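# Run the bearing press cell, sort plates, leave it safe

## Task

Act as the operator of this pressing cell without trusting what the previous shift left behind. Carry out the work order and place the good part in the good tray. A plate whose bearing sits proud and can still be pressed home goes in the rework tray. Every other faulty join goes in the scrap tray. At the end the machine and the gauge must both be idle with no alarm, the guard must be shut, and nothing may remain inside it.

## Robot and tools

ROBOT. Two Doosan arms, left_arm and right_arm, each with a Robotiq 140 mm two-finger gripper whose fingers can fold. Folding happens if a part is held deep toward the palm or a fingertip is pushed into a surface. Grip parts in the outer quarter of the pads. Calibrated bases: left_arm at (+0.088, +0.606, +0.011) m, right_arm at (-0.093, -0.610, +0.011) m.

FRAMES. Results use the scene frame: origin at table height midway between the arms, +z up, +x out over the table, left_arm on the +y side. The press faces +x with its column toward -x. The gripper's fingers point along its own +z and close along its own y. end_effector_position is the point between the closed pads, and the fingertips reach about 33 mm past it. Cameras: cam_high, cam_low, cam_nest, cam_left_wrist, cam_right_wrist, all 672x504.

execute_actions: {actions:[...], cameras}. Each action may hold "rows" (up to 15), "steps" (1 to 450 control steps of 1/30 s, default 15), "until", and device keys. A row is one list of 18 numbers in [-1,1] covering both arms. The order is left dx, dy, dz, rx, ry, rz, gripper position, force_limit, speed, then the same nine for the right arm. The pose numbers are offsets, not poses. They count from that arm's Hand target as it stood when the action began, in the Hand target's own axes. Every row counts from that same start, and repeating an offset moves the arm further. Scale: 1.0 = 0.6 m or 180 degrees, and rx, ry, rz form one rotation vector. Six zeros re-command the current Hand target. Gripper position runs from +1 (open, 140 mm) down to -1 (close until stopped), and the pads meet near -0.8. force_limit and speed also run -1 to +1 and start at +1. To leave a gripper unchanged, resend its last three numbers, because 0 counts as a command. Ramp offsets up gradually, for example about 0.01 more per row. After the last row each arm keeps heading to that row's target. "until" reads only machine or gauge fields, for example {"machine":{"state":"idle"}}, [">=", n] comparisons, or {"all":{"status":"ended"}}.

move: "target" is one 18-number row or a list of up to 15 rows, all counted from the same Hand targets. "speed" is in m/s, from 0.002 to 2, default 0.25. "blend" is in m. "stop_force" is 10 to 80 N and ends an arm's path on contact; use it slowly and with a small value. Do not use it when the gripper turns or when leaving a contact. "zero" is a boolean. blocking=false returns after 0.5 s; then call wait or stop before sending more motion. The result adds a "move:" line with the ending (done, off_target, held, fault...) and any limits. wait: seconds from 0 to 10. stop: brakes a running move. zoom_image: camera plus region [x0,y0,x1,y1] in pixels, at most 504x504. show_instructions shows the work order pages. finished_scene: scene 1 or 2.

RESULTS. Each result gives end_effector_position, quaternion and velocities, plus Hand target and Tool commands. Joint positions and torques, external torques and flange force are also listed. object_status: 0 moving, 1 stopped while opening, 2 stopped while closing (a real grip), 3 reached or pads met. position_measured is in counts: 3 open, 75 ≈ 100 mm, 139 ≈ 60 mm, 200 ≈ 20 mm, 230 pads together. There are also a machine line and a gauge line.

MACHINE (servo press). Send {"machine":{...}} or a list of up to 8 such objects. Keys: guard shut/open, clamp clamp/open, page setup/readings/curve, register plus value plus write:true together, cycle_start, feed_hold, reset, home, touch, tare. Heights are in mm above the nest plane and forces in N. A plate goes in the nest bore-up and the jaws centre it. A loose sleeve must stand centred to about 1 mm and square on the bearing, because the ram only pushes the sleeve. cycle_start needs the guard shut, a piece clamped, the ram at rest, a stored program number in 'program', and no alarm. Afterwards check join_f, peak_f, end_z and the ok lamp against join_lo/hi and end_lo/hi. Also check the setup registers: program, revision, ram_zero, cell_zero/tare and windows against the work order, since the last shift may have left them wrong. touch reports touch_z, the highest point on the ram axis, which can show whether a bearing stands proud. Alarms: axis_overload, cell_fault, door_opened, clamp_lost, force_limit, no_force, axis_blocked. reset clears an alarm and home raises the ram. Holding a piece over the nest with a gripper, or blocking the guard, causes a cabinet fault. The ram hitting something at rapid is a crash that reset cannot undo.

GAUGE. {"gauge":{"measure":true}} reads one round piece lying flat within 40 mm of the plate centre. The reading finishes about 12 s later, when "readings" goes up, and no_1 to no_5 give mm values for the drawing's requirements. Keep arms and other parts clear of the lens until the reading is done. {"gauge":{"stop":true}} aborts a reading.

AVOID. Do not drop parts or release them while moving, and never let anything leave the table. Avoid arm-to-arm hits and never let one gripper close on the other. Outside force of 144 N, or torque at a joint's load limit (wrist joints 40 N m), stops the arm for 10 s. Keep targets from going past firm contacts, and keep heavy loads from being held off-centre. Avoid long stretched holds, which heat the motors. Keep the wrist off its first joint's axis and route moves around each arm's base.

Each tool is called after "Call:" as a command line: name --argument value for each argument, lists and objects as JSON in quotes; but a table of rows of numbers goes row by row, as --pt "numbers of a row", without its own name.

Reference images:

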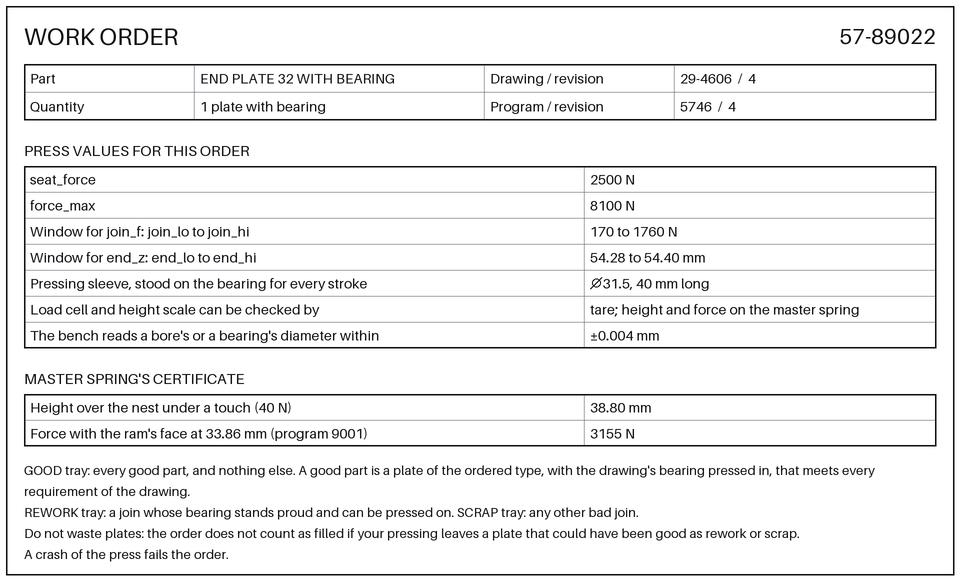

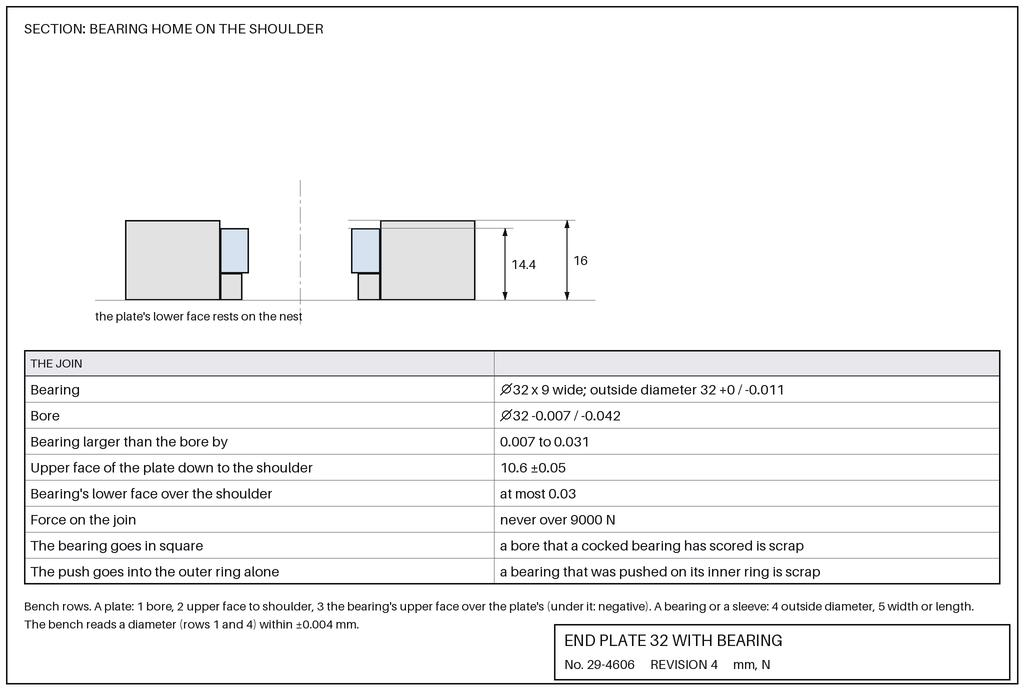

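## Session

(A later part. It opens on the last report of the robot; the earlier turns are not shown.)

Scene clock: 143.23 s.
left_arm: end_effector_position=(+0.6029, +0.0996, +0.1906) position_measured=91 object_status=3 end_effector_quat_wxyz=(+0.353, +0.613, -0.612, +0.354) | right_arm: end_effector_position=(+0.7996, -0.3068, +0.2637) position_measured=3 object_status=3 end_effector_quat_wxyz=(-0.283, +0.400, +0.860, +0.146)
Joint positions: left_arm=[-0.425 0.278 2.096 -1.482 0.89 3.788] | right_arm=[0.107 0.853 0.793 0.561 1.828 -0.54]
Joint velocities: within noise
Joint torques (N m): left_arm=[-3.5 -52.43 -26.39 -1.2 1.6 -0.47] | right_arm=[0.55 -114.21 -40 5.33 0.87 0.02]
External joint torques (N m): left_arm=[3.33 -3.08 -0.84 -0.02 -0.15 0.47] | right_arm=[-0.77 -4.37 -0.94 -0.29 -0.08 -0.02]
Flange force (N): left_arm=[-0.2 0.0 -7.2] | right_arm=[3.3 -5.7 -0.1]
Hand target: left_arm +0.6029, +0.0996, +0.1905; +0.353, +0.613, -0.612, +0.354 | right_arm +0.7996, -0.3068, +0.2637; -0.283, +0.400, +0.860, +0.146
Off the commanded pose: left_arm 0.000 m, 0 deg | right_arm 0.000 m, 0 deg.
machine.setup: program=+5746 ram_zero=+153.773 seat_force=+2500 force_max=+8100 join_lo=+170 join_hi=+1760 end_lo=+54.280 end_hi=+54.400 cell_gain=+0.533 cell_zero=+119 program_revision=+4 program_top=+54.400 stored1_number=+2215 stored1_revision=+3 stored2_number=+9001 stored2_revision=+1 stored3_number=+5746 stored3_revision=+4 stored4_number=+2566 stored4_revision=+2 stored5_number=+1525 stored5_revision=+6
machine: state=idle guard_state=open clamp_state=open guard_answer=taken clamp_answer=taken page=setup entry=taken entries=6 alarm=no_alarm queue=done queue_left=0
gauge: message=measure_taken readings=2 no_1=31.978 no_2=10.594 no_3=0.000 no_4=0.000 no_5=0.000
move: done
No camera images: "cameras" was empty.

Go in, grip, lift.

Call:
move --target '[0,0,0.1667,0,0,0,0.3,0.2,-0.8,0,0,0,0,0,0,1,1,1]' --speed 0.12 --cameras '[]'

Call:
execute_actions --actions '[{"rows":[[0,0,0,0,0,0,-1,0.2,-0.9,0,0,0,0,0,0,1,1,1]],"steps":75}]' --cameras '["cam_left_wrist","cam_nest"]'

Scene clock: 144.57 s.
left_arm: end_effector_position=(+0.6030, +0.0130, +0.1405) position_measured=91 object_status=3 end_effector_quat_wxyz=(+0.353, +0.613, -0.612, +0.354) | right_arm: end_effector_position=(+0.7996, -0.3068, +0.2637) position_measured=3 object_status=3 end_effector_quat_wxyz=(-0.283, +0.400, +0.860, +0.146)
Joint positions: left_arm=[-0.555 0.395 2.049 -1.64 0.803 3.88] | right_arm=[0.107 0.853 0.793 0.561 1.828 -0.54]
Joint velocities: within noise
Joint torques (N m): left_arm=[-3.55 -62.78 -24.49 -1.49 1.58 -0.56] | right_arm=[1.16 -114.09 -39.98 5.26 0.85 -0.08]
External joint torques (N m): left_arm=[3.62 -2.78 -0.74 0.01 0.05 0.56] | right_arm=[-1.34 -4.96 -1.12 -0.21 -0.06 0.08]
Flange force (N): left_arm=[-0.7 -1.3 -6.8] | right_arm=[3.5 -6.3 -0.6]
Hand target: left_arm +0.6029, +0.0130, +0.1405; +0.353, +0.613, -0.612, +0.354 | right_arm +0.7996, -0.3068, +0.2637; -0.283, +0.400, +0.860, +0.146
Off the commanded pose: left_arm 0.000 m, 0 deg | right_arm 0.000 m, 0 deg.
machine.setup: program=+5746 ram_zero=+153.773 seat_force=+2500 force_max=+8100 join_lo=+170 join_hi=+1760 end_lo=+54.280 end_hi=+54.400 cell_gain=+0.533 cell_zero=+119 program_revision=+4 program_top=+54.400 stored1_number=+2215 stored1_revision=+3 stored2_number=+9001 stored2_revision=+1 stored3_number=+5746 stored3_revision=+4 stored4_number=+2566 stored4_revision=+2 stored5_number=+1525 stored5_revision=+6
machine: state=idle guard_state=open clamp_state=open guard_answer=taken clamp_answer=taken page=setup entry=taken entries=6 alarm=no_alarm queue=done queue_left=0
gauge: message=measure_taken readings=2 no_1=31.978 no_2=10.594 no_3=0.000 no_4=0.000 no_5=0.000
move: done
No camera images: "cameras" was empty.

Scene clock: 147.27 s.
left_arm: end_effector_position=(+0.6029, +0.0130, +0.1405) position_measured=127 object_status=2 end_effector_quat_wxyz=(+0.353, +0.613, -0.613, +0.354) | right_arm: end_effector_position=(+0.7996, -0.3068, +0.2637) position_measured=3 object_status=3 end_effector_quat_wxyz=(-0.283, +0.400, +0.860, +0.146)
Joint positions: left_arm=[-0.555 0.395 2.049 -1.64 0.803 3.88] | right_arm=[0.107 0.853 0.793 0.561 1.828 -0.54]
Joint velocities: within noise
Joint torques (N m): left_arm=[-5.01 -56.99 -22.28 -0.77 0.41 -0.48] | right_arm=[0.93 -113.76 -39.9 5.28 0.83 0.02]
External joint torques (N m): left_arm=[5.13 -8.43 -2.98 -0.72 1.21 0.48] | right_arm=[-1.07 -7.16 -1.91 -0.13 -0.02 -0.02]
Flange force (N): left_arm=[4.0 -0.5 -13.9] | right_arm=[5.3 -7.6 -1.2]
Hand target: left_arm +0.6029, +0.0130, +0.1405; +0.353, +0.613, -0.612, +0.354 | right_arm +0.7996, -0.3068, +0.2637; -0.283, +0.400, +0.860, +0.146
Off the commanded pose: left_arm 0.000 m, 0 deg | right_arm 0.000 m, 0 deg.
machine.setup: program=+5746 ram_zero=+153.773 seat_force=+2500 force_max=+8100 join_lo=+170 join_hi=+1760 end_lo=+54.280 end_hi=+54.400 cell_gain=+0.533 cell_zero=+119 program_revision=+4 program_top=+54.400 stored1_number=+2215 stored1_revision=+3 stored2_number=+9001 stored2_revision=+1 stored3_number=+5746 stored3_revision=+4 stored4_number=+2566 stored4_revision=+2 stored5_number=+1525 stored5_revision=+6
machine: state=idle guard_state=open clamp_state=open guard_answer=taken clamp_answer=taken page=setup entry=taken entries=6 alarm=no_alarm queue=done queue_left=0
gauge: message=measure_taken readings=2 no_1=31.978 no_2=10.594 no_3=0.000 no_4=0.000 no_5=0.000
camera_calibration:
cam_left_wrist: T_world_to_cam=[[-0.999907, -0.00383232, 0.0131258, 0.60811], [-0.0113701, 0.766254, -0.642437, 0.0874523], [-0.00759571, -0.642526, -0.766226, 0.26402], [0, 0, 0, 1]] pos_world=[0.611052, 0.104959, 0.250499]
Images, in order (width x height): cam_nest 672x504, cam_left_wrist 672x504.

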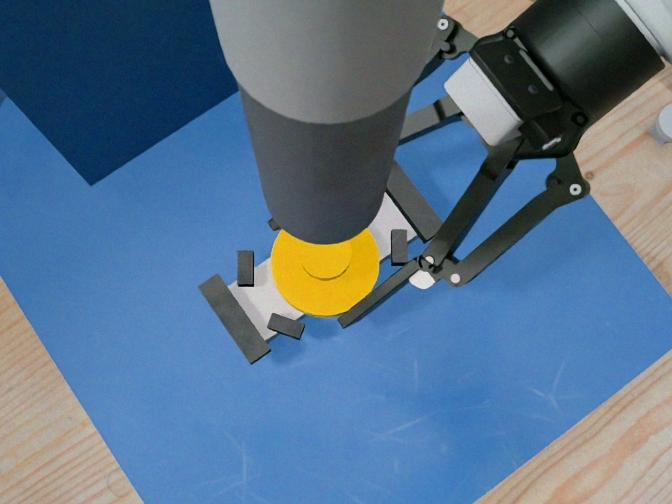

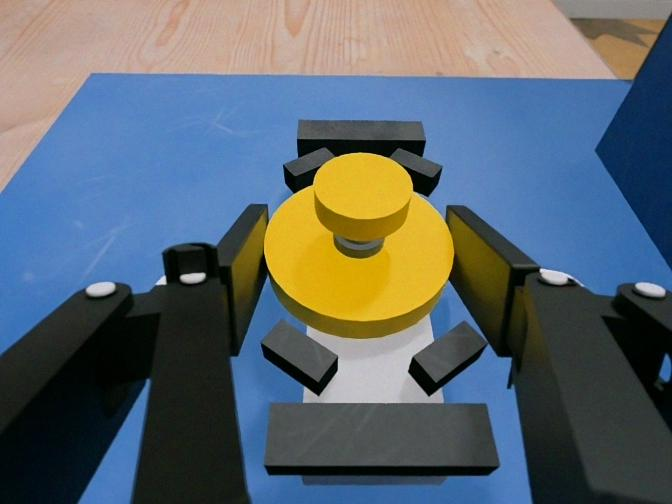

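Call:
move --pt "0.0722 0 -0.0417 0 0 0 -1 0.2 -0.9 0 0 0 0 0 0 1 1 1" --pt "-0.0755 0.005 -0.4125 0 0 0 -1 0.2 -0.9 0 0 0 0 0 0 1 1 1" --pt "-0.1917 -0.1617 -0.7303 0 0 0 -1 0.2 -0.9 0 0 0 0 0 0 1 1 1" --pt "-0.1917 -0.1617 -0.7303 0.2887 0 -0.1667 -1 0.2 -0.9 0 0 0 0 0 0 1 1 1" --speed '[0.06,0.2,0.2,0.25]' --cameras '["cam_nest","cam_left_wrist"]'

Scene clock: 153.57 s.
left_arm: end_effector_position=(+0.6997, +0.4499, +0.2604) position_measured=127 object_status=2 end_effector_quat_wxyz=(+0.129, +0.837, -0.224, +0.483) | right_arm: end_effector_position=(+0.7996, -0.3068, +0.2637) position_measured=3 object_status=3 end_effector_quat_wxyz=(-0.283, +0.400, +0.860, +0.146)
Joint positions: left_arm=[-0.091 -0.118 2.371 -1.907 0.359 3.705] | right_arm=[0.107 0.853 0.793 0.561 1.828 -0.54]
Joint velocities: within noise
Joint torques (N m): left_arm=[-2.97 -21.01 -35.3 -2.22 1.99 -0.3] | right_arm=[0.69 -114.34 -39.87 5.27 0.84 0.03]
External joint torques (N m): left_arm=[2.95 0.75 2.78 0.39 -0.69 0.3] | right_arm=[-0.83 -5.55 -1.59 -0.18 -0.04 -0.03]
Flange force (N): left_arm=[0.0 0.0 0.0] | right_arm=[4.0 -5.6 -1.2]
Hand target: left_arm +0.6997, +0.4499, +0.2604; +0.129, +0.837, -0.224, +0.483 | right_arm +0.7996, -0.3068, +0.2637; -0.283, +0.400, +0.860, +0.146
Off the commanded pose: left_arm 0.000 m, 0 deg | right_arm 0.000 m, 0 deg.
machine.setup: program=+5746 ram_zero=+153.773 seat_force=+2500 force_max=+8100 join_lo=+170 join_hi=+1760 end_lo=+54.280 end_hi=+54.400 cell_gain=+0.533 cell_zero=+119 program_revision=+4 program_top=+54.400 stored1_number=+2215 stored1_revision=+3 stored2_number=+9001 stored2_revision=+1 stored3_number=+5746 stored3_revision=+4 stored4_number=+2566 stored4_revision=+2 stored5_number=+1525 stored5_revision=+6
machine: state=idle guard_state=open clamp_state=open guard_answer=taken clamp_answer=taken page=setup entry=taken entries=6 alarm=no_alarm queue=done queue_left=0
gauge: message=measure_taken readings=2 no_1=31.978 no_2=10.594 no_3=0.000 no_4=0.000 no_5=0.000
move: done
camera_calibration:
cam_left_wrist: T_world_to_cam=[[-0.496535, -0.867924, 0.0127124, 0.741748], [-0.668738, 0.373163, -0.64307, 0.46777], [0.553392, -0.327808, -0.765702, 0.103065], [0, 0, 0, 1]] pos_world=[0.624084, 0.503012, 0.370297]
Images, in order (width x height): cam_nest 672x504, cam_left_wrist 672x504.

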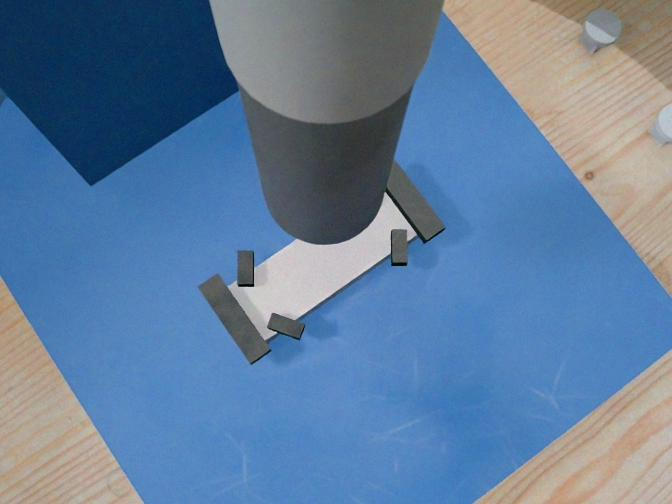

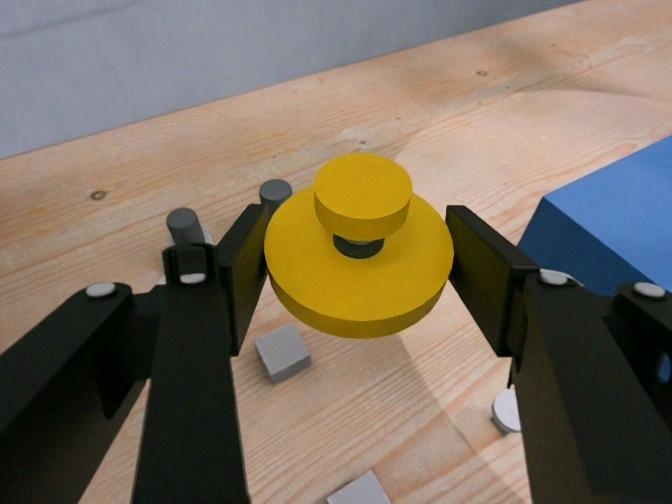

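Call:
move --pt "-0.1715 -0.0945 0.2363 0 0 0 -1 0.2 -0.9 0 0 0 0 0 0 1 1 1" --pt "-0.237 -0.0945 0.2742 0 0 0 -1 0.2 -0.9 0 0 0 0 0 0 1 1 1" --speed '[0.2,0.08]' --cameras '["cam_left_wrist"]'

Scene clock: 155.67 s.
left_arm: end_effector_position=(+0.7900, +0.4636, +0.0551) position_measured=127 object_status=2 end_effector_quat_wxyz=(+0.129, +0.837, -0.224, +0.483) | right_arm: end_effector_position=(+0.7996, -0.3068, +0.2637) position_measured=3 object_status=3 end_effector_quat_wxyz=(-0.283, +0.400, +0.860, +0.146)
Joint positions: left_arm=[-0.036 0.39 2.355 -2.522 0.703 4.451] | right_arm=[0.107 0.853 0.793 0.561 1.828 -0.54]
Joint velocities: within noise
Joint torques (N m): left_arm=[-2.56 -56.44 -17.91 -2.03 3.68 -0.54] | right_arm=[0.42 -114.12 -40.02 5.25 0.89 -0.06]
External joint torques (N m): left_arm=[2.42 0.47 1.65 0.24 -1.33 0.53] | right_arm=[-0.61 -5.03 -1.11 -0.19 -0.1 0.06]
Flange force (N): left_arm=[-1.5 -3.4 -3.4] | right_arm=[4.0 -6.1 -0.1]
Hand target: left_arm +0.7900, +0.4636, +0.0550; +0.129, +0.837, -0.224, +0.483 | right_arm +0.7996, -0.3068, +0.2637; -0.283, +0.400, +0.860, +0.146
Off the commanded pose: left_arm 0.000 m, 0 deg | right_arm 0.000 m, 0 deg.
machine.setup: program=+5746 ram_zero=+153.773 seat_force=+2500 force_max=+8100 join_lo=+170 join_hi=+1760 end_lo=+54.280 end_hi=+54.400 cell_gain=+0.533 cell_zero=+119 program_revision=+4 program_top=+54.400 stored1_number=+2215 stored1_revision=+3 stored2_number=+9001 stored2_revision=+1 stored3_number=+5746 stored3_revision=+4 stored4_number=+2566 stored4_revision=+2 stored5_number=+1525 stored5_revision=+6
machine: state=idle guard_state=open clamp_state=open guard_answer=taken clamp_answer=taken page=setup entry=taken entries=6 alarm=no_alarm queue=done queue_left=0
gauge: message=measure_taken readings=2 no_1=31.978 no_2=10.594 no_3=0.000 no_4=0.000 no_5=0.000
move: done
camera_calibration:
cam_left_wrist: T_world_to_cam=[[-0.496508, -0.86794, 0.012674, 0.800945], [-0.6687, 0.373141, -0.643122, 0.390986], [0.553462, -0.32779, -0.765659, -0.0996574], [0, 0, 0, 1]] pos_world=[0.714284, 0.516612, 0.164997]
Images, in order (width x height): cam_left_wrist 672x504.

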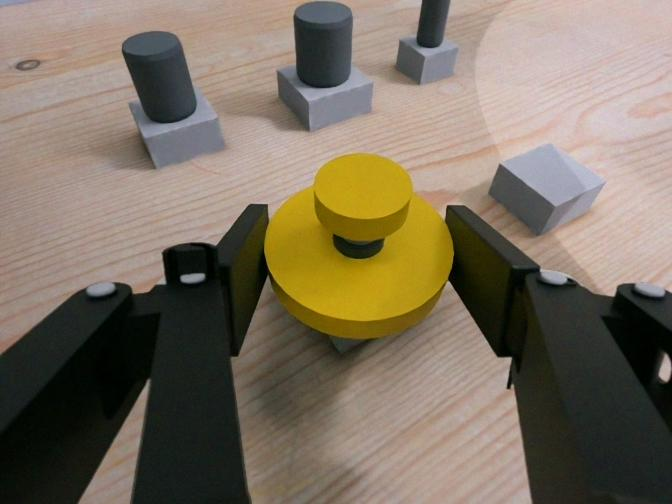

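Call:
move --target '[-0.0289,0,0.0167,0,0,0,-1,0.2,-0.9,0,0,0,0,0,0,1,1,1]' --speed 0.012 --stop_force 12 --cameras '[]'

Call:
execute_actions --actions '[{"rows":[[0.001,0,-0.0006,0,0,0,-1,0.2,-0.9,0,0,0,0,0,0,1,1,1]],"steps":15},{"rows":[[0,0,0,0,0,0,0.3,0.2,-0.8,0,0,0,0,0,0,1,1,1]],"steps":45}]' --cameras '["cam_left_wrist"]'

Scene clock: 157.83 s.
left_arm: end_effector_position=(+0.7902, +0.4635, +0.0416) position_measured=127 object_status=2 end_effector_quat_wxyz=(+0.129, +0.836, -0.224, +0.483) | right_arm: end_effector_position=(+0.7996, -0.3068, +0.2637) position_measured=3 object_status=3 end_effector_quat_wxyz=(-0.283, +0.400, +0.860, +0.146)
Joint positions: left_arm=[-0.036 0.419 2.358 -2.543 0.73 4.479] | right_arm=[0.107 0.853 0.793 0.561 1.828 -0.54]
Joint velocities: within noise
Joint torques (N m): left_arm=[-1.44 -39.38 -7.94 -1.24 -3.86 0.04] | right_arm=[0.87 -113.72 -39.96 5.23 0.76 -0.03]
External joint torques (N m): left_arm=[1.7 -18.46 -7.12 -0.42 6.23 -0.04] | right_arm=[-1 -6.12 -1.4 -0.14 0.04 0.03]
Flange force (N): left_arm=[20.1 -1.1 -21.7] | right_arm=[4.7 -7.2 -0.7]
Hand target: left_arm +0.7902, +0.4635, +0.0416; +0.129, +0.836, -0.224, +0.483 (not the last commanded pose) | right_arm +0.7996, -0.3068, +0.2637; -0.283, +0.400, +0.860, +0.146
Off the commanded pose: left_arm 0.007 m, 0 deg | right_arm 0.000 m, 0 deg.
machine.setup: program=+5746 ram_zero=+153.773 seat_force=+2500 force_max=+8100 join_lo=+170 join_hi=+1760 end_lo=+54.280 end_hi=+54.400 cell_gain=+0.533 cell_zero=+119 program_revision=+4 program_top=+54.400 stored1_number=+2215 stored1_revision=+3 stored2_number=+9001 stored2_revision=+1 stored3_number=+5746 stored3_revision=+4 stored4_number=+2566 stored4_revision=+2 stored5_number=+1525 stored5_revision=+6
machine: state=idle guard_state=open clamp_state=open guard_answer=taken clamp_answer=taken page=setup entry=taken entries=6 alarm=no_alarm queue=done queue_left=0
gauge: message=measure_taken readings=2 no_1=31.978 no_2=10.594 no_3=0.000 no_4=0.000 no_5=0.000
move: contact (left_arm)
No camera images: "cameras" was empty.

Scene clock: 160.03 s.
left_arm: end_effector_position=(+0.7901, +0.4635, +0.0423) position_measured=91 object_status=3 end_effector_quat_wxyz=(+0.129, +0.836, -0.224, +0.483) | right_arm: end_effector_position=(+0.7996, -0.3068, +0.2637) position_measured=3 object_status=3 end_effector_quat_wxyz=(-0.283, +0.400, +0.860, +0.146)
Joint positions: left_arm=[-0.036 0.417 2.358 -2.542 0.729 4.478] | right_arm=[0.107 0.853 0.793 0.561 1.828 -0.54]
Joint velocities: within noise
Joint torques (N m): left_arm=[-2.81 -54.41 -14.68 -1.57 2.32 -0.44] | right_arm=[0.57 -114.52 -39.91 5.21 0.86 0]
External joint torques (N m): left_arm=[2.71 -2.88 -0.38 -0.09 0.04 0.44] | right_arm=[-0.75 -5.7 -1.7 -0.09 -0.06 0]
External joint torques at the end of the 1st action: left_arm=[2.97 -2.96 -0.9 -0.27 0.05 0.31] | right_arm=[-0.55 -6.32 -1.54 -0.14 0 0.01]
Flange force (N): left_arm=[2.4 -3.7 -6.2] | right_arm=[4.1 -5.4 -1.3]
Flange force at the end of the 1st action (N): left_arm=[2.9 -4.4 -5.7] | right_arm=[5.0 -7.0 -0.6]
Hand target: left_arm +0.7901, +0.4635, +0.0423; +0.129, +0.836, -0.224, +0.483 | right_arm +0.7996, -0.3068, +0.2637; -0.283, +0.400, +0.860, +0.146
Off the commanded pose: left_arm 0.000 m, 0 deg | right_arm 0.000 m, 0 deg.
machine.setup: program=+5746 ram_zero=+153.773 seat_force=+2500 force_max=+8100 join_lo=+170 join_hi=+1760 end_lo=+54.280 end_hi=+54.400 cell_gain=+0.533 cell_zero=+119 program_revision=+4 program_top=+54.400 stored1_number=+2215 stored1_revision=+3 stored2_number=+9001 stored2_revision=+1 stored3_number=+5746 stored3_revision=+4 stored4_number=+2566 stored4_revision=+2 stored5_number=+1525 stored5_revision=+6
machine: state=idle guard_state=open clamp_state=open guard_answer=taken clamp_answer=taken page=setup entry=taken entries=6 alarm=no_alarm queue=done queue_left=0
gauge: message=measure_taken readings=2 no_1=31.978 no_2=10.594 no_3=0.000 no_4=0.000 no_5=0.000
camera_calibration:
cam_left_wrist: T_world_to_cam=[[-0.496552, -0.867916, 0.012607, 0.801186], [-0.668292, 0.372994, -0.643631, 0.382682], [0.553915, -0.328021, -0.765232, -0.109784], [0, 0, 0, 1]] pos_world=[0.714385, 0.516612, 0.152195]
Images, in order (width x height): cam_left_wrist 672x504.

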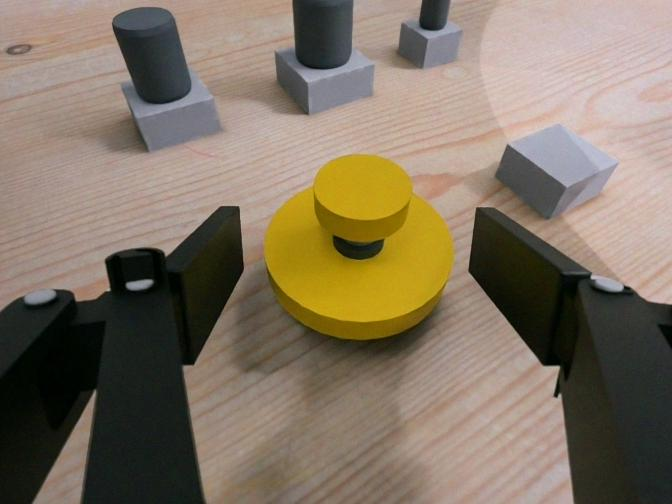

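Call:
move --pt "0 0 -0.1667 0 0 0 0.3 0.2 -0.8 0 0 0 0 0 0 1 1 1" --pt "0.2548 0.0947 -0.2843 0 0 0 0.3 0.2 -0.8 0 0 0 0 0 0 1 1 1" --pt "0.2548 0.0947 -0.2843 -0.2887 0 0.1667 0.3 0.2 -0.8 0 0 0 0 0 0 1 1 1" --speed '[0.12,0.25,0.3]' --cameras '["cam_high"]'

Call:
move --target '[0,0,0,0,-0.3333,0,0.3,0.2,-0.8,0,0,0,0,0,0,1,1,1]' --speed 0.4 --cameras '[]'

Scene clock: 164.17 s.
left_arm: end_effector_position=(+0.6998, +0.4498, +0.2599) position_measured=91 object_status=3 end_effector_quat_wxyz=(+0.353, +0.612, -0.613, +0.354) | right_arm: end_effector_position=(+0.7996, -0.3068, +0.2637) position_measured=3 object_status=3 end_effector_quat_wxyz=(-0.283, +0.400, +0.860, +0.146)
Joint positions: left_arm=[0.195 0.286 1.92 -1.057 1.381 3.77] | right_arm=[0.107 0.853 0.793 0.561 1.828 -0.54]
Joint velocities: within noise
Joint torques (N m): left_arm=[-2.98 -57.46 -30.61 -0.33 1.68 -0.47] | right_arm=[0.28 -114.01 -39.98 5.27 0.88 -0.01]
External joint torques (N m): left_arm=[2.92 -3.48 -0.79 0.12 -0.26 0.47] | right_arm=[-0.44 -6.11 -1.54 -0.16 -0.09 0.01]
Flange force (N): left_arm=[0.8 4.2 -5.1] | right_arm=[4.9 -6.6 -0.5]
Hand target: left_arm +0.6998, +0.4498, +0.2599; +0.353, +0.612, -0.613, +0.354 | right_arm +0.7996, -0.3068, +0.2637; -0.283, +0.400, +0.860, +0.146
Off the commanded pose: left_arm 0.000 m, 0 deg | right_arm 0.000 m, 0 deg.
machine.setup: program=+5746 ram_zero=+153.773 seat_force=+2500 force_max=+8100 join_lo=+170 join_hi=+1760 end_lo=+54.280 end_hi=+54.400 cell_gain=+0.533 cell_zero=+119 program_revision=+4 program_top=+54.400 stored1_number=+2215 stored1_revision=+3 stored2_number=+9001 stored2_revision=+1 stored3_number=+5746 stored3_revision=+4 stored4_number=+2566 stored4_revision=+2 stored5_number=+1525 stored5_revision=+6
machine: state=idle guard_state=open clamp_state=open guard_answer=taken clamp_answer=taken page=setup entry=taken entries=6 alarm=no_alarm queue=done queue_left=0
gauge: message=measure_taken readings=2 no_1=31.978 no_2=10.594 no_3=0.000 no_4=0.000 no_5=0.000
move: done
Images, in order (width x height): cam_high 672x504.

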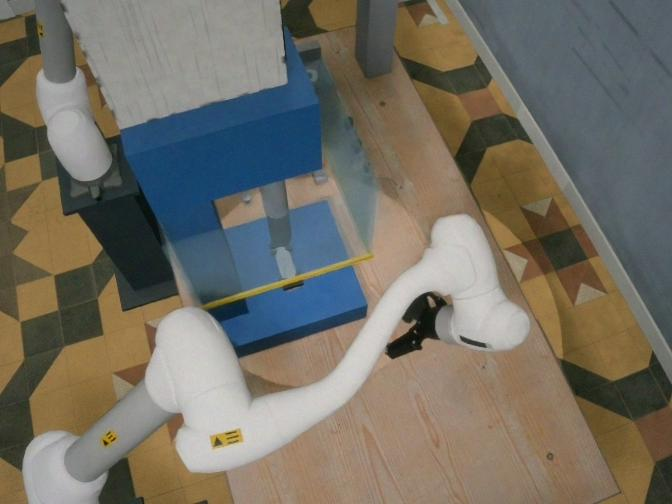

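Scene clock: 166.03 s.
left_arm: end_effector_position=(+0.6998, +0.4498, +0.2599) position_measured=91 object_status=3 end_effector_quat_wxyz=(-0.001, +0.707, -0.707, +0.000) | right_arm: end_effector_position=(+0.7996, -0.3068, +0.2637) position_measured=3 object_status=3 end_effector_quat_wxyz=(-0.283, +0.400, +0.860, +0.146)
Joint positions: left_arm=[-0.267 0.165 1.738 0.001 1.237 2.836] | right_arm=[0.107 0.853 0.793 0.561 1.828 -0.54]
Joint velocities: within noise
Joint torques (N m): left_arm=[-1.97 -54.7 -39.33 3.78 0.08 -0.27] | right_arm=[0.79 -114.17 -39.76 5.29 0.84 0.02]
External joint torques (N m): left_arm=[1.97 -2.62 -0.68 0.28 -0.1 0.27] | right_arm=[-0.89 -6.23 -1.8 -0.18 -0.04 -0.02]
Flange force (N): left_arm=[-4.1 1.7 -2.1] | right_arm=[4.5 -6.2 -1.3]
Hand target: left_arm +0.6998, +0.4498, +0.2599; -0.001, +0.707, -0.707, +0.000 | right_arm +0.7996, -0.3068, +0.2637; -0.283, +0.400, +0.860, +0.146
Off the commanded pose: left_arm 0.000 m, 0 deg | right_arm 0.000 m, 0 deg.
machine.setup: program=+5746 ram_zero=+153.773 seat_force=+2500 force_max=+8100 join_lo=+170 join_hi=+1760 end_lo=+54.280 end_hi=+54.400 cell_gain=+0.533 cell_zero=+119 program_revision=+4 program_top=+54.400 stored1_number=+2215 stored1_revision=+3 stored2_number=+9001 stored2_revision=+1 stored3_number=+5746 stored3_revision=+4 stored4_number=+2566 stored4_revision=+2 stored5_number=+1525 stored5_revision=+6
machine: state=idle guard_state=open clamp_state=open guard_answer=taken clamp_answer=taken page=setup entry=taken entries=6 alarm=no_alarm queue=done queue_left=0
gauge: message=measure_taken readings=2 no_1=31.978 no_2=10.594 no_3=0.000 no_4=0.000 no_5=0.000
move: done
No camera images: "cameras" was empty.

Call:
move --pt "-0.167 0 0.2665 0 0 0 0.3 0.2 -0.8 0 0 0 0 0 0 1 1 1" --pt "-0.4923 -0.3395 0.2665 0 0 0 0.3 0.2 -0.8 0 0 0 0 0 0 1 1 1" --speed '[0.25,0.15]' --cameras '["cam_left_wrist"]'

Scene clock: 169.33 s.
left_arm: end_effector_position=(+0.9035, +0.7453, +0.1004) position_measured=91 object_status=3 end_effector_quat_wxyz=(-0.001, +0.707, -0.707, +0.000) | right_arm: end_effector_position=(+0.7996, -0.3068, +0.2637) position_measured=3 object_status=3 end_effector_quat_wxyz=(-0.283, +0.400, +0.860, +0.146)
Joint positions: left_arm=[0.165 0.56 1.486 0 1.094 3.268] | right_arm=[0.107 0.853 0.793 0.561 1.828 -0.54]
Joint velocities: within noise
Joint torques (N m): left_arm=[-3.06 -89.26 -36.95 3.78 0.11 -0.45] | right_arm=[0.73 -114.19 -40 5.26 0.87 -0.03]
External joint torques (N m): left_arm=[3.19 -4.08 -0.67 0.05 -0.11 0.45] | right_arm=[-0.9 -5.43 -1.28 -0.18 -0.07 0.03]
Flange force (N): left_arm=[-3.6 4.9 -3.4] | right_arm=[4.1 -6.4 -0.5]
Hand target: left_arm +0.9035, +0.7453, +0.1004; -0.001, +0.707, -0.707, +0.000 | right_arm +0.7996, -0.3068, +0.2637; -0.283, +0.400, +0.860, +0.146
Off the commanded pose: left_arm 0.000 m, 0 deg | right_arm 0.000 m, 0 deg.
machine.setup: program=+5746 ram_zero=+153.773 seat_force=+2500 force_max=+8100 join_lo=+170 join_hi=+1760 end_lo=+54.280 end_hi=+54.400 cell_gain=+0.533 cell_zero=+119 program_revision=+4 program_top=+54.400 stored1_number=+2215 stored1_revision=+3 stored2_number=+9001 stored2_revision=+1 stored3_number=+5746 stored3_revision=+4 stored4_number=+2566 stored4_revision=+2 stored5_number=+1525 stored5_revision=+6
machine: state=idle guard_state=open clamp_state=open guard_answer=taken clamp_answer=taken page=setup entry=taken entries=6 alarm=no_alarm queue=done queue_left=0
gauge: message=measure_taken readings=2 no_1=31.978 no_2=10.594 no_3=0.000 no_4=0.000 no_5=0.000
move: done
camera_calibration:
cam_left_wrist: T_world_to_cam=[[-0.9999, -0.0138994, 0.00260257, 0.920622], [-0.0121717, 0.939642, 0.341942, -0.723352], [-0.00719827, 0.341877, -0.939717, -0.0105433], [0, 0, 0, 1]] pos_world=[0.91165, 0.696092, 0.235041]
Images, in order (width x height): cam_left_wrist 672x504.

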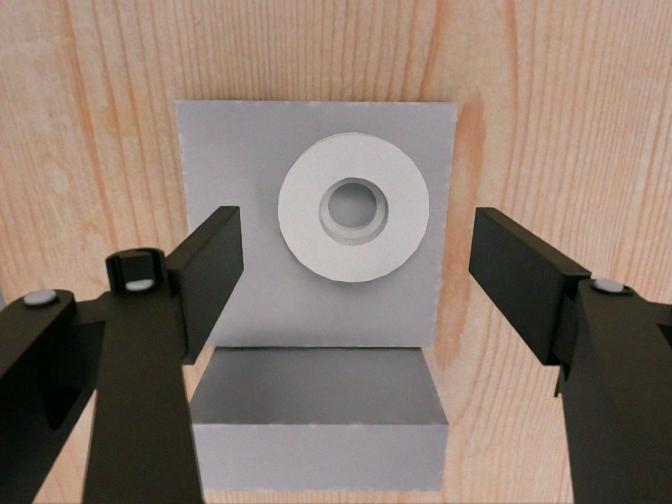

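Call:
move --target '[0,0,0.0715,0,0,0,0.3,0.2,-0.8,0,0,0,0,0,0,1,1,1]' --speed 0.1 --cameras '[]'

Call:
execute_actions --actions '[{"rows":[[0,0,0,0,0,0,-1,0.2,-0.9,0,0,0,0,0,0,1,1,1]],"steps":75}]' --cameras '[]'

Call:
move --pt "0 0 -0.0783 0 0 0 -1 0.2 -0.9 0 0 0 0 0 0 1 1 1" --pt "0.3255 0.3395 -0.0783 0 0 0 -1 0.2 -0.9 0 0 0 0 0 0 1 1 1" --pt "0.4753 0.404 -0.0783 0 0 0 -1 0.2 -0.9 0 0 0 0 0 0 1 1 1" --speed '[0.05,0.15,0.2]' --cameras '[]'

Scene clock: 170.30 s.
left_arm: end_effector_position=(+0.9036, +0.7453, +0.0575) position_measured=91 object_status=3 end_effector_quat_wxyz=(-0.001, +0.707, -0.707, +0.000) | right_arm: end_effector_position=(+0.7996, -0.3068, +0.2637) position_measured=3 object_status=3 end_effector_quat_wxyz=(-0.283, +0.400, +0.860, +0.146)
Joint positions: left_arm=[0.165 0.594 1.516 0 1.03 3.268] | right_arm=[0.107 0.853 0.793 0.561 1.828 -0.54]
Joint velocities: within noise
Joint torques (N m): left_arm=[-2.92 -91.11 -35.47 3.62 0.15 -0.47] | right_arm=[0.98 -113.51 -40.01 5.21 0.74 -0.03]
External joint torques (N m): left_arm=[2.8 -3.7 -0.9 0.08 -0.16 0.47] | right_arm=[-1.16 -6.21 -1.36 -0.12 0.05 0.03]
Flange force (N): left_arm=[-3.4 3.6 -3.4] | right_arm=[4.7 -7.7 -0.6]
Hand target: left_arm +0.9036, +0.7453, +0.0575; -0.001, +0.707, -0.707, +0.000 | right_arm +0.7996, -0.3068, +0.2637; -0.283, +0.400, +0.860, +0.146
Off the commanded pose: left_arm 0.000 m, 0 deg | right_arm 0.000 m, 0 deg.
machine.setup: program=+5746 ram_zero=+153.773 seat_force=+2500 force_max=+8100 join_lo=+170 join_hi=+1760 end_lo=+54.280 end_hi=+54.400 cell_gain=+0.533 cell_zero=+119 program_revision=+4 program_top=+54.400 stored1_number=+2215 stored1_revision=+3 stored2_number=+9001 stored2_revision=+1 stored3_number=+5746 stored3_revision=+4 stored4_number=+2566 stored4_revision=+2 stored5_number=+1525 stored5_revision=+6
machine: state=idle guard_state=open clamp_state=open guard_answer=taken clamp_answer=taken page=setup entry=taken entries=6 alarm=no_alarm queue=done queue_left=0
gauge: message=measure_taken readings=2 no_1=31.978 no_2=10.594 no_3=0.000 no_4=0.000 no_5=0.000
move: done
No camera images: "cameras" was empty.

Scene clock: 173.00 s.
left_arm: end_effector_position=(+0.9036, +0.7453, +0.0575) position_measured=127 object_status=2 end_effector_quat_wxyz=(-0.001, +0.707, -0.707, +0.000) | right_arm: end_effector_position=(+0.7996, -0.3068, +0.2637) position_measured=3 object_status=3 end_effector_quat_wxyz=(-0.283, +0.400, +0.860, +0.146)
Joint positions: left_arm=[0.165 0.594 1.516 0 1.03 3.268] | right_arm=[0.107 0.853 0.793 0.561 1.828 -0.54]
Joint velocities: within noise
Joint torques (N m): left_arm=[-3.01 -77.9 -30.51 3.71 -1.74 -0.5] | right_arm=[0.82 -114.08 -40.06 5.27 0.77 -0.02]
External joint torques (N m): left_arm=[2.73 -16.74 -5.75 -0.04 1.73 0.5] | right_arm=[-1 -5.17 -1.13 -0.2 0.02 0.02]
Flange force (N): left_arm=[-2.6 8.1 -20.2] | right_arm=[3.9 -6.5 -0.5]
Hand target: left_arm +0.9036, +0.7453, +0.0575; -0.001, +0.707, -0.707, +0.000 | right_arm +0.7996, -0.3068, +0.2637; -0.283, +0.400, +0.860, +0.146
Off the commanded pose: left_arm 0.000 m, 0 deg | right_arm 0.000 m, 0 deg.
machine.setup: program=+5746 ram_zero=+153.773 seat_force=+2500 force_max=+8100 join_lo=+170 join_hi=+1760 end_lo=+54.280 end_hi=+54.400 cell_gain=+0.533 cell_zero=+119 program_revision=+4 program_top=+54.400 stored1_number=+2215 stored1_revision=+3 stored2_number=+9001 stored2_revision=+1 stored3_number=+5746 stored3_revision=+4 stored4_number=+2566 stored4_revision=+2 stored5_number=+1525 stored5_revision=+6
machine: state=idle guard_state=open clamp_state=open guard_answer=taken clamp_answer=taken page=setup entry=taken entries=6 alarm=no_alarm queue=done queue_left=0
gauge: message=measure_taken readings=2 no_1=31.978 no_2=10.594 no_3=0.000 no_4=0.000 no_5=0.000
No camera images: "cameras" was empty.

Scene clock: 176.87 s.
left_arm: end_effector_position=(+0.6612, +0.4601, +0.1040) position_measured=127 object_status=2 end_effector_quat_wxyz=(-0.001, +0.707, -0.707, +0.000) | right_arm: end_effector_position=(+0.7996, -0.3068, +0.2637) position_measured=3 object_status=3 end_effector_quat_wxyz=(-0.283, +0.400, +0.860, +0.146)
Joint positions: left_arm=[-0.27 0.228 1.976 0.001 0.937 2.833] | right_arm=[0.107 0.853 0.793 0.561 1.828 -0.54]
Joint velocities: within noise
Joint torques (N m): left_arm=[-1.71 -55.68 -34 3.34 0.03 -0.5] | right_arm=[0.36 -114.09 -40.03 5.28 0.83 -0.04]
External joint torques (N m): left_arm=[1.84 -2.26 -0.16 0.13 -0.06 0.5] | right_arm=[-0.51 -6.3 -1.54 -0.16 -0.02 0.04]
Flange force (N): left_arm=[-4.5 1.6 -2.4] | right_arm=[5.1 -6.9 -0.6]
Hand target: left_arm +0.6612, +0.4600, +0.1040; -0.001, +0.707, -0.707, +0.000 | right_arm +0.7996, -0.3068, +0.2637; -0.283, +0.400, +0.860, +0.146
Off the commanded pose: left_arm 0.000 m, 0 deg | right_arm 0.000 m, 0 deg.
machine.setup: program=+5746 ram_zero=+153.773 seat_force=+2500 force_max=+8100 join_lo=+170 join_hi=+1760 end_lo=+54.280 end_hi=+54.400 cell_gain=+0.533 cell_zero=+119 program_revision=+4 program_top=+54.400 stored1_number=+2215 stored1_revision=+3 stored2_number=+9001 stored2_revision=+1 stored3_number=+5746 stored3_revision=+4 stored4_number=+2566 stored4_revision=+2 stored5_number=+1525 stored5_revision=+6
machine: state=idle guard_state=open clamp_state=open guard_answer=taken clamp_answer=taken page=setup entry=taken entries=6 alarm=no_alarm queue=done queue_left=0
gauge: message=measure_taken readings=2 no_1=31.978 no_2=10.594 no_3=0.000 no_4=0.000 no_5=0.000
move: done
No camera images: "cameras" was empty.

Call:
move --target '[0,0,0.0683,0,0,0,-1,0.2,-0.9,0,0,0,0,0,0,1,1,1]' --speed 0.1 --cameras '["cam_left_wrist"]'

Call:
move --target '[0,0,0.03,0,0,0,-1,0.2,-0.9,0,0,0,0,0,0,1,1,1]' --speed 0.012 --stop_force 12 --cameras '[]'

Call:
execute_actions --actions '[{"rows":[[0,0,-0.0014,0,0,0,-1,0.2,-0.9,0,0,0,0,0,0,1,1,1]],"steps":15},{"rows":[[0,0,0,0,0,0,0.3,0.2,-0.8,0,0,0,0,0,0,1,1,1]],"steps":45}]' --cameras '["cam_left_wrist"]'

Scene clock: 177.83 s.
left_arm: end_effector_position=(+0.6613, +0.4600, +0.0631) position_measured=127 object_status=2 end_effector_quat_wxyz=(-0.001, +0.707, -0.707, +0.000) | right_arm: end_effector_position=(+0.7996, -0.3068, +0.2637) position_measured=3 object_status=3 end_effector_quat_wxyz=(-0.283, +0.400, +0.860, +0.146)
Joint positions: left_arm=[-0.27 0.273 2.009 0.001 0.859 2.833] | right_arm=[0.107 0.853 0.793 0.561 1.828 -0.54]
Joint velocities: within noise
Joint torques (N m): left_arm=[-3.01 -57.55 -31.74 3.2 0.15 -0.4] | right_arm=[0.41 -114.14 -39.77 5.22 0.82 -0.1]
External joint torques (N m): left_arm=[2.75 -2.4 -0.31 0.05 -0.18 0.4] | right_arm=[-0.5 -6.39 -1.85 -0.1 -0.02 0.1]
Flange force (N): left_arm=[-5.8 1.0 -2.7] | right_arm=[4.9 -5.8 -1.3]
Hand target: left_arm +0.6613, +0.4601, +0.0631; -0.001, +0.707, -0.707, +0.000 | right_arm +0.7996, -0.3068, +0.2637; -0.283, +0.400, +0.860, +0.146
Off the commanded pose: left_arm 0.000 m, 0 deg | right_arm 0.000 m, 0 deg.
machine.setup: program=+5746 ram_zero=+153.773 seat_force=+2500 force_max=+8100 join_lo=+170 join_hi=+1760 end_lo=+54.280 end_hi=+54.400 cell_gain=+0.533 cell_zero=+119 program_revision=+4 program_top=+54.400 stored1_number=+2215 stored1_revision=+3 stored2_number=+9001 stored2_revision=+1 stored3_number=+5746 stored3_revision=+4 stored4_number=+2566 stored4_revision=+2 stored5_number=+1525 stored5_revision=+6
machine: state=idle guard_state=open clamp_state=open guard_answer=taken clamp_answer=taken page=setup entry=taken entries=6 alarm=no_alarm queue=done queue_left=0
gauge: message=measure_taken readings=2 no_1=31.978 no_2=10.594 no_3=0.000 no_4=0.000 no_5=0.000
move: done
camera_calibration:
cam_left_wrist: T_world_to_cam=[[-0.9999, -0.0138994, 0.00260257, 0.674478], [-0.0121717, 0.939642, 0.341942, -0.445501], [-0.00719827, 0.341877, -0.939717, 0.0502924], [0, 0, 0, 1]] pos_world=[0.66935, 0.410792, 0.197841]
Images, in order (width x height): cam_left_wrist 672x504.

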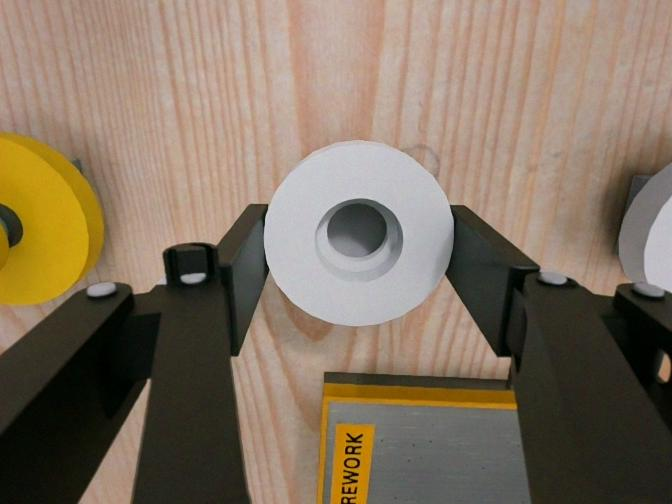

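Scene clock: 179.27 s.
left_arm: end_effector_position=(+0.6613, +0.4601, +0.0532) position_measured=127 object_status=2 end_effector_quat_wxyz=(-0.001, +0.707, -0.707, +0.000) | right_arm: end_effector_position=(+0.7996, -0.3068, +0.2637) position_measured=3 object_status=3 end_effector_quat_wxyz=(-0.283, +0.400, +0.860, +0.146)
Joint positions: left_arm=[-0.27 0.284 2.016 0.001 0.84 2.833] | right_arm=[0.107 0.853 0.793 0.561 1.828 -0.54]
Joint velocities: within noise
Joint torques (N m): left_arm=[-3.61 -42.05 -24.83 3.11 -2.91 -0.4] | right_arm=[0.66 -113.81 -40.08 5.29 0.83 -0.04]
External joint torques (N m): left_arm=[3.79 -19.04 -6.72 0.09 2.88 0.4] | right_arm=[-0.85 -5.4 -1.07 -0.23 -0.04 0.04]
Flange force (N): left_arm=[-9.5 8.5 -33.0] | right_arm=[4.3 -7.1 0.0]
Hand target: left_arm +0.6613, +0.4601, +0.0532; -0.001, +0.707, -0.707, +0.000 (not the last commanded pose) | right_arm +0.7996, -0.3068, +0.2637; -0.283, +0.400, +0.860, +0.146
Off the commanded pose: left_arm 0.008 m, 0 deg | right_arm 0.000 m, 0 deg.
machine.setup: program=+5746 ram_zero=+153.773 seat_force=+2500 force_max=+8100 join_lo=+170 join_hi=+1760 end_lo=+54.280 end_hi=+54.400 cell_gain=+0.533 cell_zero=+119 program_revision=+4 program_top=+54.400 stored1_number=+2215 stored1_revision=+3 stored2_number=+9001 stored2_revision=+1 stored3_number=+5746 stored3_revision=+4 stored4_number=+2566 stored4_revision=+2 stored5_number=+1525 stored5_revision=+6
machine: state=idle guard_state=open clamp_state=open guard_answer=taken clamp_answer=taken page=setup entry=taken entries=6 alarm=no_alarm queue=done queue_left=0
gauge: message=measure_taken readings=2 no_1=31.978 no_2=10.594 no_3=0.000 no_4=0.000 no_5=0.000
move: contact (left_arm)
No camera images: "cameras" was empty.

Scene clock: 181.47 s.
left_arm: end_effector_position=(+0.6613, +0.4601, +0.0541) position_measured=91 object_status=3 end_effector_quat_wxyz=(-0.001, +0.707, -0.707, +0.000) | right_arm: end_effector_position=(+0.7996, -0.3068, +0.2637) position_measured=3 object_status=3 end_effector_quat_wxyz=(-0.283, +0.400, +0.860, +0.146)
Joint positions: left_arm=[-0.27 0.283 2.016 0.001 0.842 2.833] | right_arm=[0.107 0.853 0.793 0.561 1.828 -0.54]
Joint velocities: within noise
Joint torques (N m): left_arm=[-2.8 -58.24 -31.21 3.17 0.04 -0.41] | right_arm=[0.71 -114.07 -39.92 5.28 0.87 0.03]
External joint torques (N m): left_arm=[2.84 -2.43 -0.36 0.04 -0.07 0.41] | right_arm=[-0.84 -6.02 -1.58 -0.17 -0.07 -0.03]
External joint torques at the end of the 1st action: left_arm=[2.9 -1.57 0.21 0.11 -0.05 0.42] | right_arm=[-1.05 -6.38 -1.85 -0.15 -0.01 -0.04]
Flange force (N): left_arm=[-5.9 0.9 -3.0] | right_arm=[4.5 -6.5 -0.8]
Flange force at the end of the 1st action (N): left_arm=[-6.0 0.7 -1.6] | right_arm=[4.5 -6.3 -1.5]
Hand target: left_arm +0.6613, +0.4601, +0.0541; -0.001, +0.707, -0.707, +0.000 | right_arm +0.7996, -0.3068, +0.2637; -0.283, +0.400, +0.860, +0.146
Off the commanded pose: left_arm 0.000 m, 0 deg | right_arm 0.000 m, 0 deg.
machine.setup: program=+5746 ram_zero=+153.773 seat_force=+2500 force_max=+8100 join_lo=+170 join_hi=+1760 end_lo=+54.280 end_hi=+54.400 cell_gain=+0.533 cell_zero=+119 program_revision=+4 program_top=+54.400 stored1_number=+2215 stored1_revision=+3 stored2_number=+9001 stored2_revision=+1 stored3_number=+5746 stored3_revision=+4 stored4_number=+2566 stored4_revision=+2 stored5_number=+1525 stored5_revision=+6
machine: state=idle guard_state=open clamp_state=open guard_answer=taken clamp_answer=taken page=setup entry=taken entries=6 alarm=no_alarm queue=done queue_left=0
gauge: message=measure_taken readings=2 no_1=31.978 no_2=10.594 no_3=0.000 no_4=0.000 no_5=0.000
camera_calibration:
cam_left_wrist: T_world_to_cam=[[-0.9999, -0.0138994, 0.00260257, 0.674603], [-0.0121717, 0.939642, 0.341942, -0.442482], [-0.00719827, 0.341877, -0.939717, 0.0417075], [0, 0, 0, 1]] pos_world=[0.66945, 0.410892, 0.188741]
Images, in order (width x height): cam_left_wrist 672x504.

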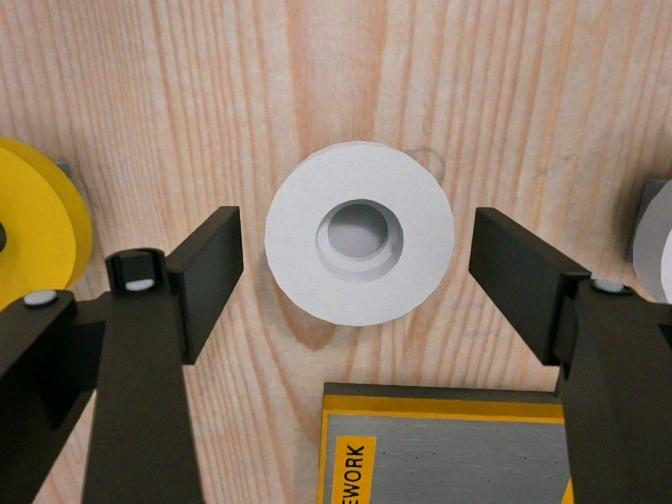

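Call:
move --pt "0 0 -0.26 0 0 0 0.3 0.2 -0.8 0 0 0 0 0 0 1 1 1" --pt "-0.16 0 -0.26 0 0.3333 0 0.3 0.2 -0.8 0 0 0 0 0 0 1 1 1" --speed '[0.25,0.4]' --cameras '[]'

Scene clock: 184.17 s.
left_arm: end_effector_position=(+0.6611, +0.5560, +0.2101) position_measured=91 object_status=3 end_effector_quat_wxyz=(+0.353, +0.612, -0.613, +0.354) | right_arm: end_effector_position=(+0.7996, -0.3068, +0.2637) position_measured=3 object_status=3 end_effector_quat_wxyz=(-0.283, +0.400, +0.860, +0.146)
Joint positions: left_arm=[0.376 0.333 1.967 -0.967 1.45 3.926] | right_arm=[0.107 0.853 0.793 0.561 1.828 -0.54]
Joint velocities: within noise
Joint torques (N m): left_arm=[-2.76 -59.62 -27.73 0.25 1.84 -0.44] | right_arm=[0.68 -114.24 -40.21 5.22 0.88 -0.01]
External joint torques (N m): left_arm=[2.77 -3.23 -0.66 -0.12 -0.13 0.44] | right_arm=[-0.81 -5.17 -1 -0.15 -0.09 0.01]
Flange force (N): left_arm=[1.4 4.5 -4.3] | right_arm=[4.1 -6.9 0.1]
Hand target: left_arm +0.6611, +0.5560, +0.2101; +0.353, +0.612, -0.613, +0.354 | right_arm +0.7996, -0.3068, +0.2637; -0.283, +0.400, +0.860, +0.146
Off the commanded pose: left_arm 0.000 m, 0 deg | right_arm 0.000 m, 0 deg.
machine.setup: program=+5746 ram_zero=+153.773 seat_force=+2500 force_max=+8100 join_lo=+170 join_hi=+1760 end_lo=+54.280 end_hi=+54.400 cell_gain=+0.533 cell_zero=+119 program_revision=+4 program_top=+54.400 stored1_number=+2215 stored1_revision=+3 stored2_number=+9001 stored2_revision=+1 stored3_number=+5746 stored3_revision=+4 stored4_number=+2566 stored4_revision=+2 stored5_number=+1525 stored5_revision=+6
machine: state=idle guard_state=open clamp_state=open guard_answer=taken clamp_answer=taken page=setup entry=taken entries=6 alarm=no_alarm queue=done queue_left=0
gauge: message=measure_taken readings=2 no_1=31.978 no_2=10.594 no_3=0.000 no_4=0.000 no_5=0.000
move: done
No camera images: "cameras" was empty.

Call:
move --pt "-0.1647 0.001 0.0951 0 0 0 0.3 0.2 -0.8 0 0 0 0 0 0 1 1 1" --pt "-0.1647 0.001 0.2618 0 0 0 0.3 0.2 -0.8 0 0 0 0 0 0 1 1 1" --speed '[0.2,0.1]' --cameras '["cam_left_wrist"]'

Scene clock: 186.33 s.
left_arm: end_effector_position=(+0.6607, +0.4695, +0.0460) position_measured=91 object_status=3 end_effector_quat_wxyz=(+0.353, +0.612, -0.613, +0.354) | right_arm: end_effector_position=(+0.7996, -0.3068, +0.2637) position_measured=3 object_status=3 end_effector_quat_wxyz=(-0.283, +0.400, +0.860, +0.146)
Joint positions: left_arm=[0.238 0.531 2.091 -1.133 1.213 4.168] | right_arm=[0.107 0.853 0.793 0.561 1.828 -0.54]
Joint velocities: within noise
Joint torques (N m): left_arm=[-1.57 -66.68 -16.71 -0.34 2.09 -0.42] | right_arm=[0.76 -114 -39.88 5.32 0.84 -0.01]
External joint torques (N m): left_arm=[1.56 -3.21 -0.34 0.08 -0.03 0.42] | right_arm=[-0.93 -5.89 -1.58 -0.21 -0.05 0.01]
Flange force (N): left_arm=[2.9 3.2 -4.1] | right_arm=[4.3 -6.3 -1.0]
Hand target: left_arm +0.6607, +0.4695, +0.0459; +0.353, +0.612, -0.613, +0.354 | right_arm +0.7996, -0.3068, +0.2637; -0.283, +0.400, +0.860, +0.146
Off the commanded pose: left_arm 0.000 m, 0 deg | right_arm 0.000 m, 0 deg.
machine.setup: program=+5746 ram_zero=+153.773 seat_force=+2500 force_max=+8100 join_lo=+170 join_hi=+1760 end_lo=+54.280 end_hi=+54.400 cell_gain=+0.533 cell_zero=+119 program_revision=+4 program_top=+54.400 stored1_number=+2215 stored1_revision=+3 stored2_number=+9001 stored2_revision=+1 stored3_number=+5746 stored3_revision=+4 stored4_number=+2566 stored4_revision=+2 stored5_number=+1525 stored5_revision=+6
machine: state=idle guard_state=open clamp_state=open guard_answer=taken clamp_answer=taken page=setup entry=taken entries=6 alarm=no_alarm queue=done queue_left=0
gauge: message=measure_taken readings=2 no_1=31.978 no_2=10.594 no_3=0.000 no_4=0.000 no_5=0.000
move: done
camera_calibration:
cam_left_wrist: T_world_to_cam=[[-0.999915, -0.00384473, 0.0124869, 0.669009], [-0.0109717, 0.766022, -0.642721, -0.322629], [-0.00709413, -0.642803, -0.765999, 0.485134], [0, 0, 0, 1]] pos_world=[0.668853, 0.561559, 0.155898]
Images, in order (width x height): cam_left_wrist 672x504.

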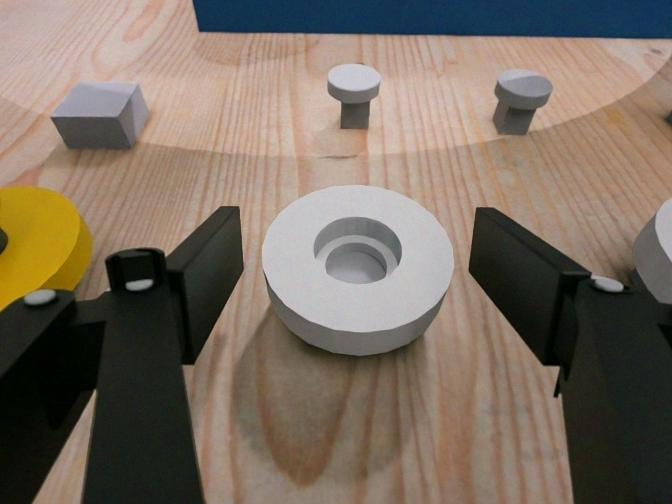

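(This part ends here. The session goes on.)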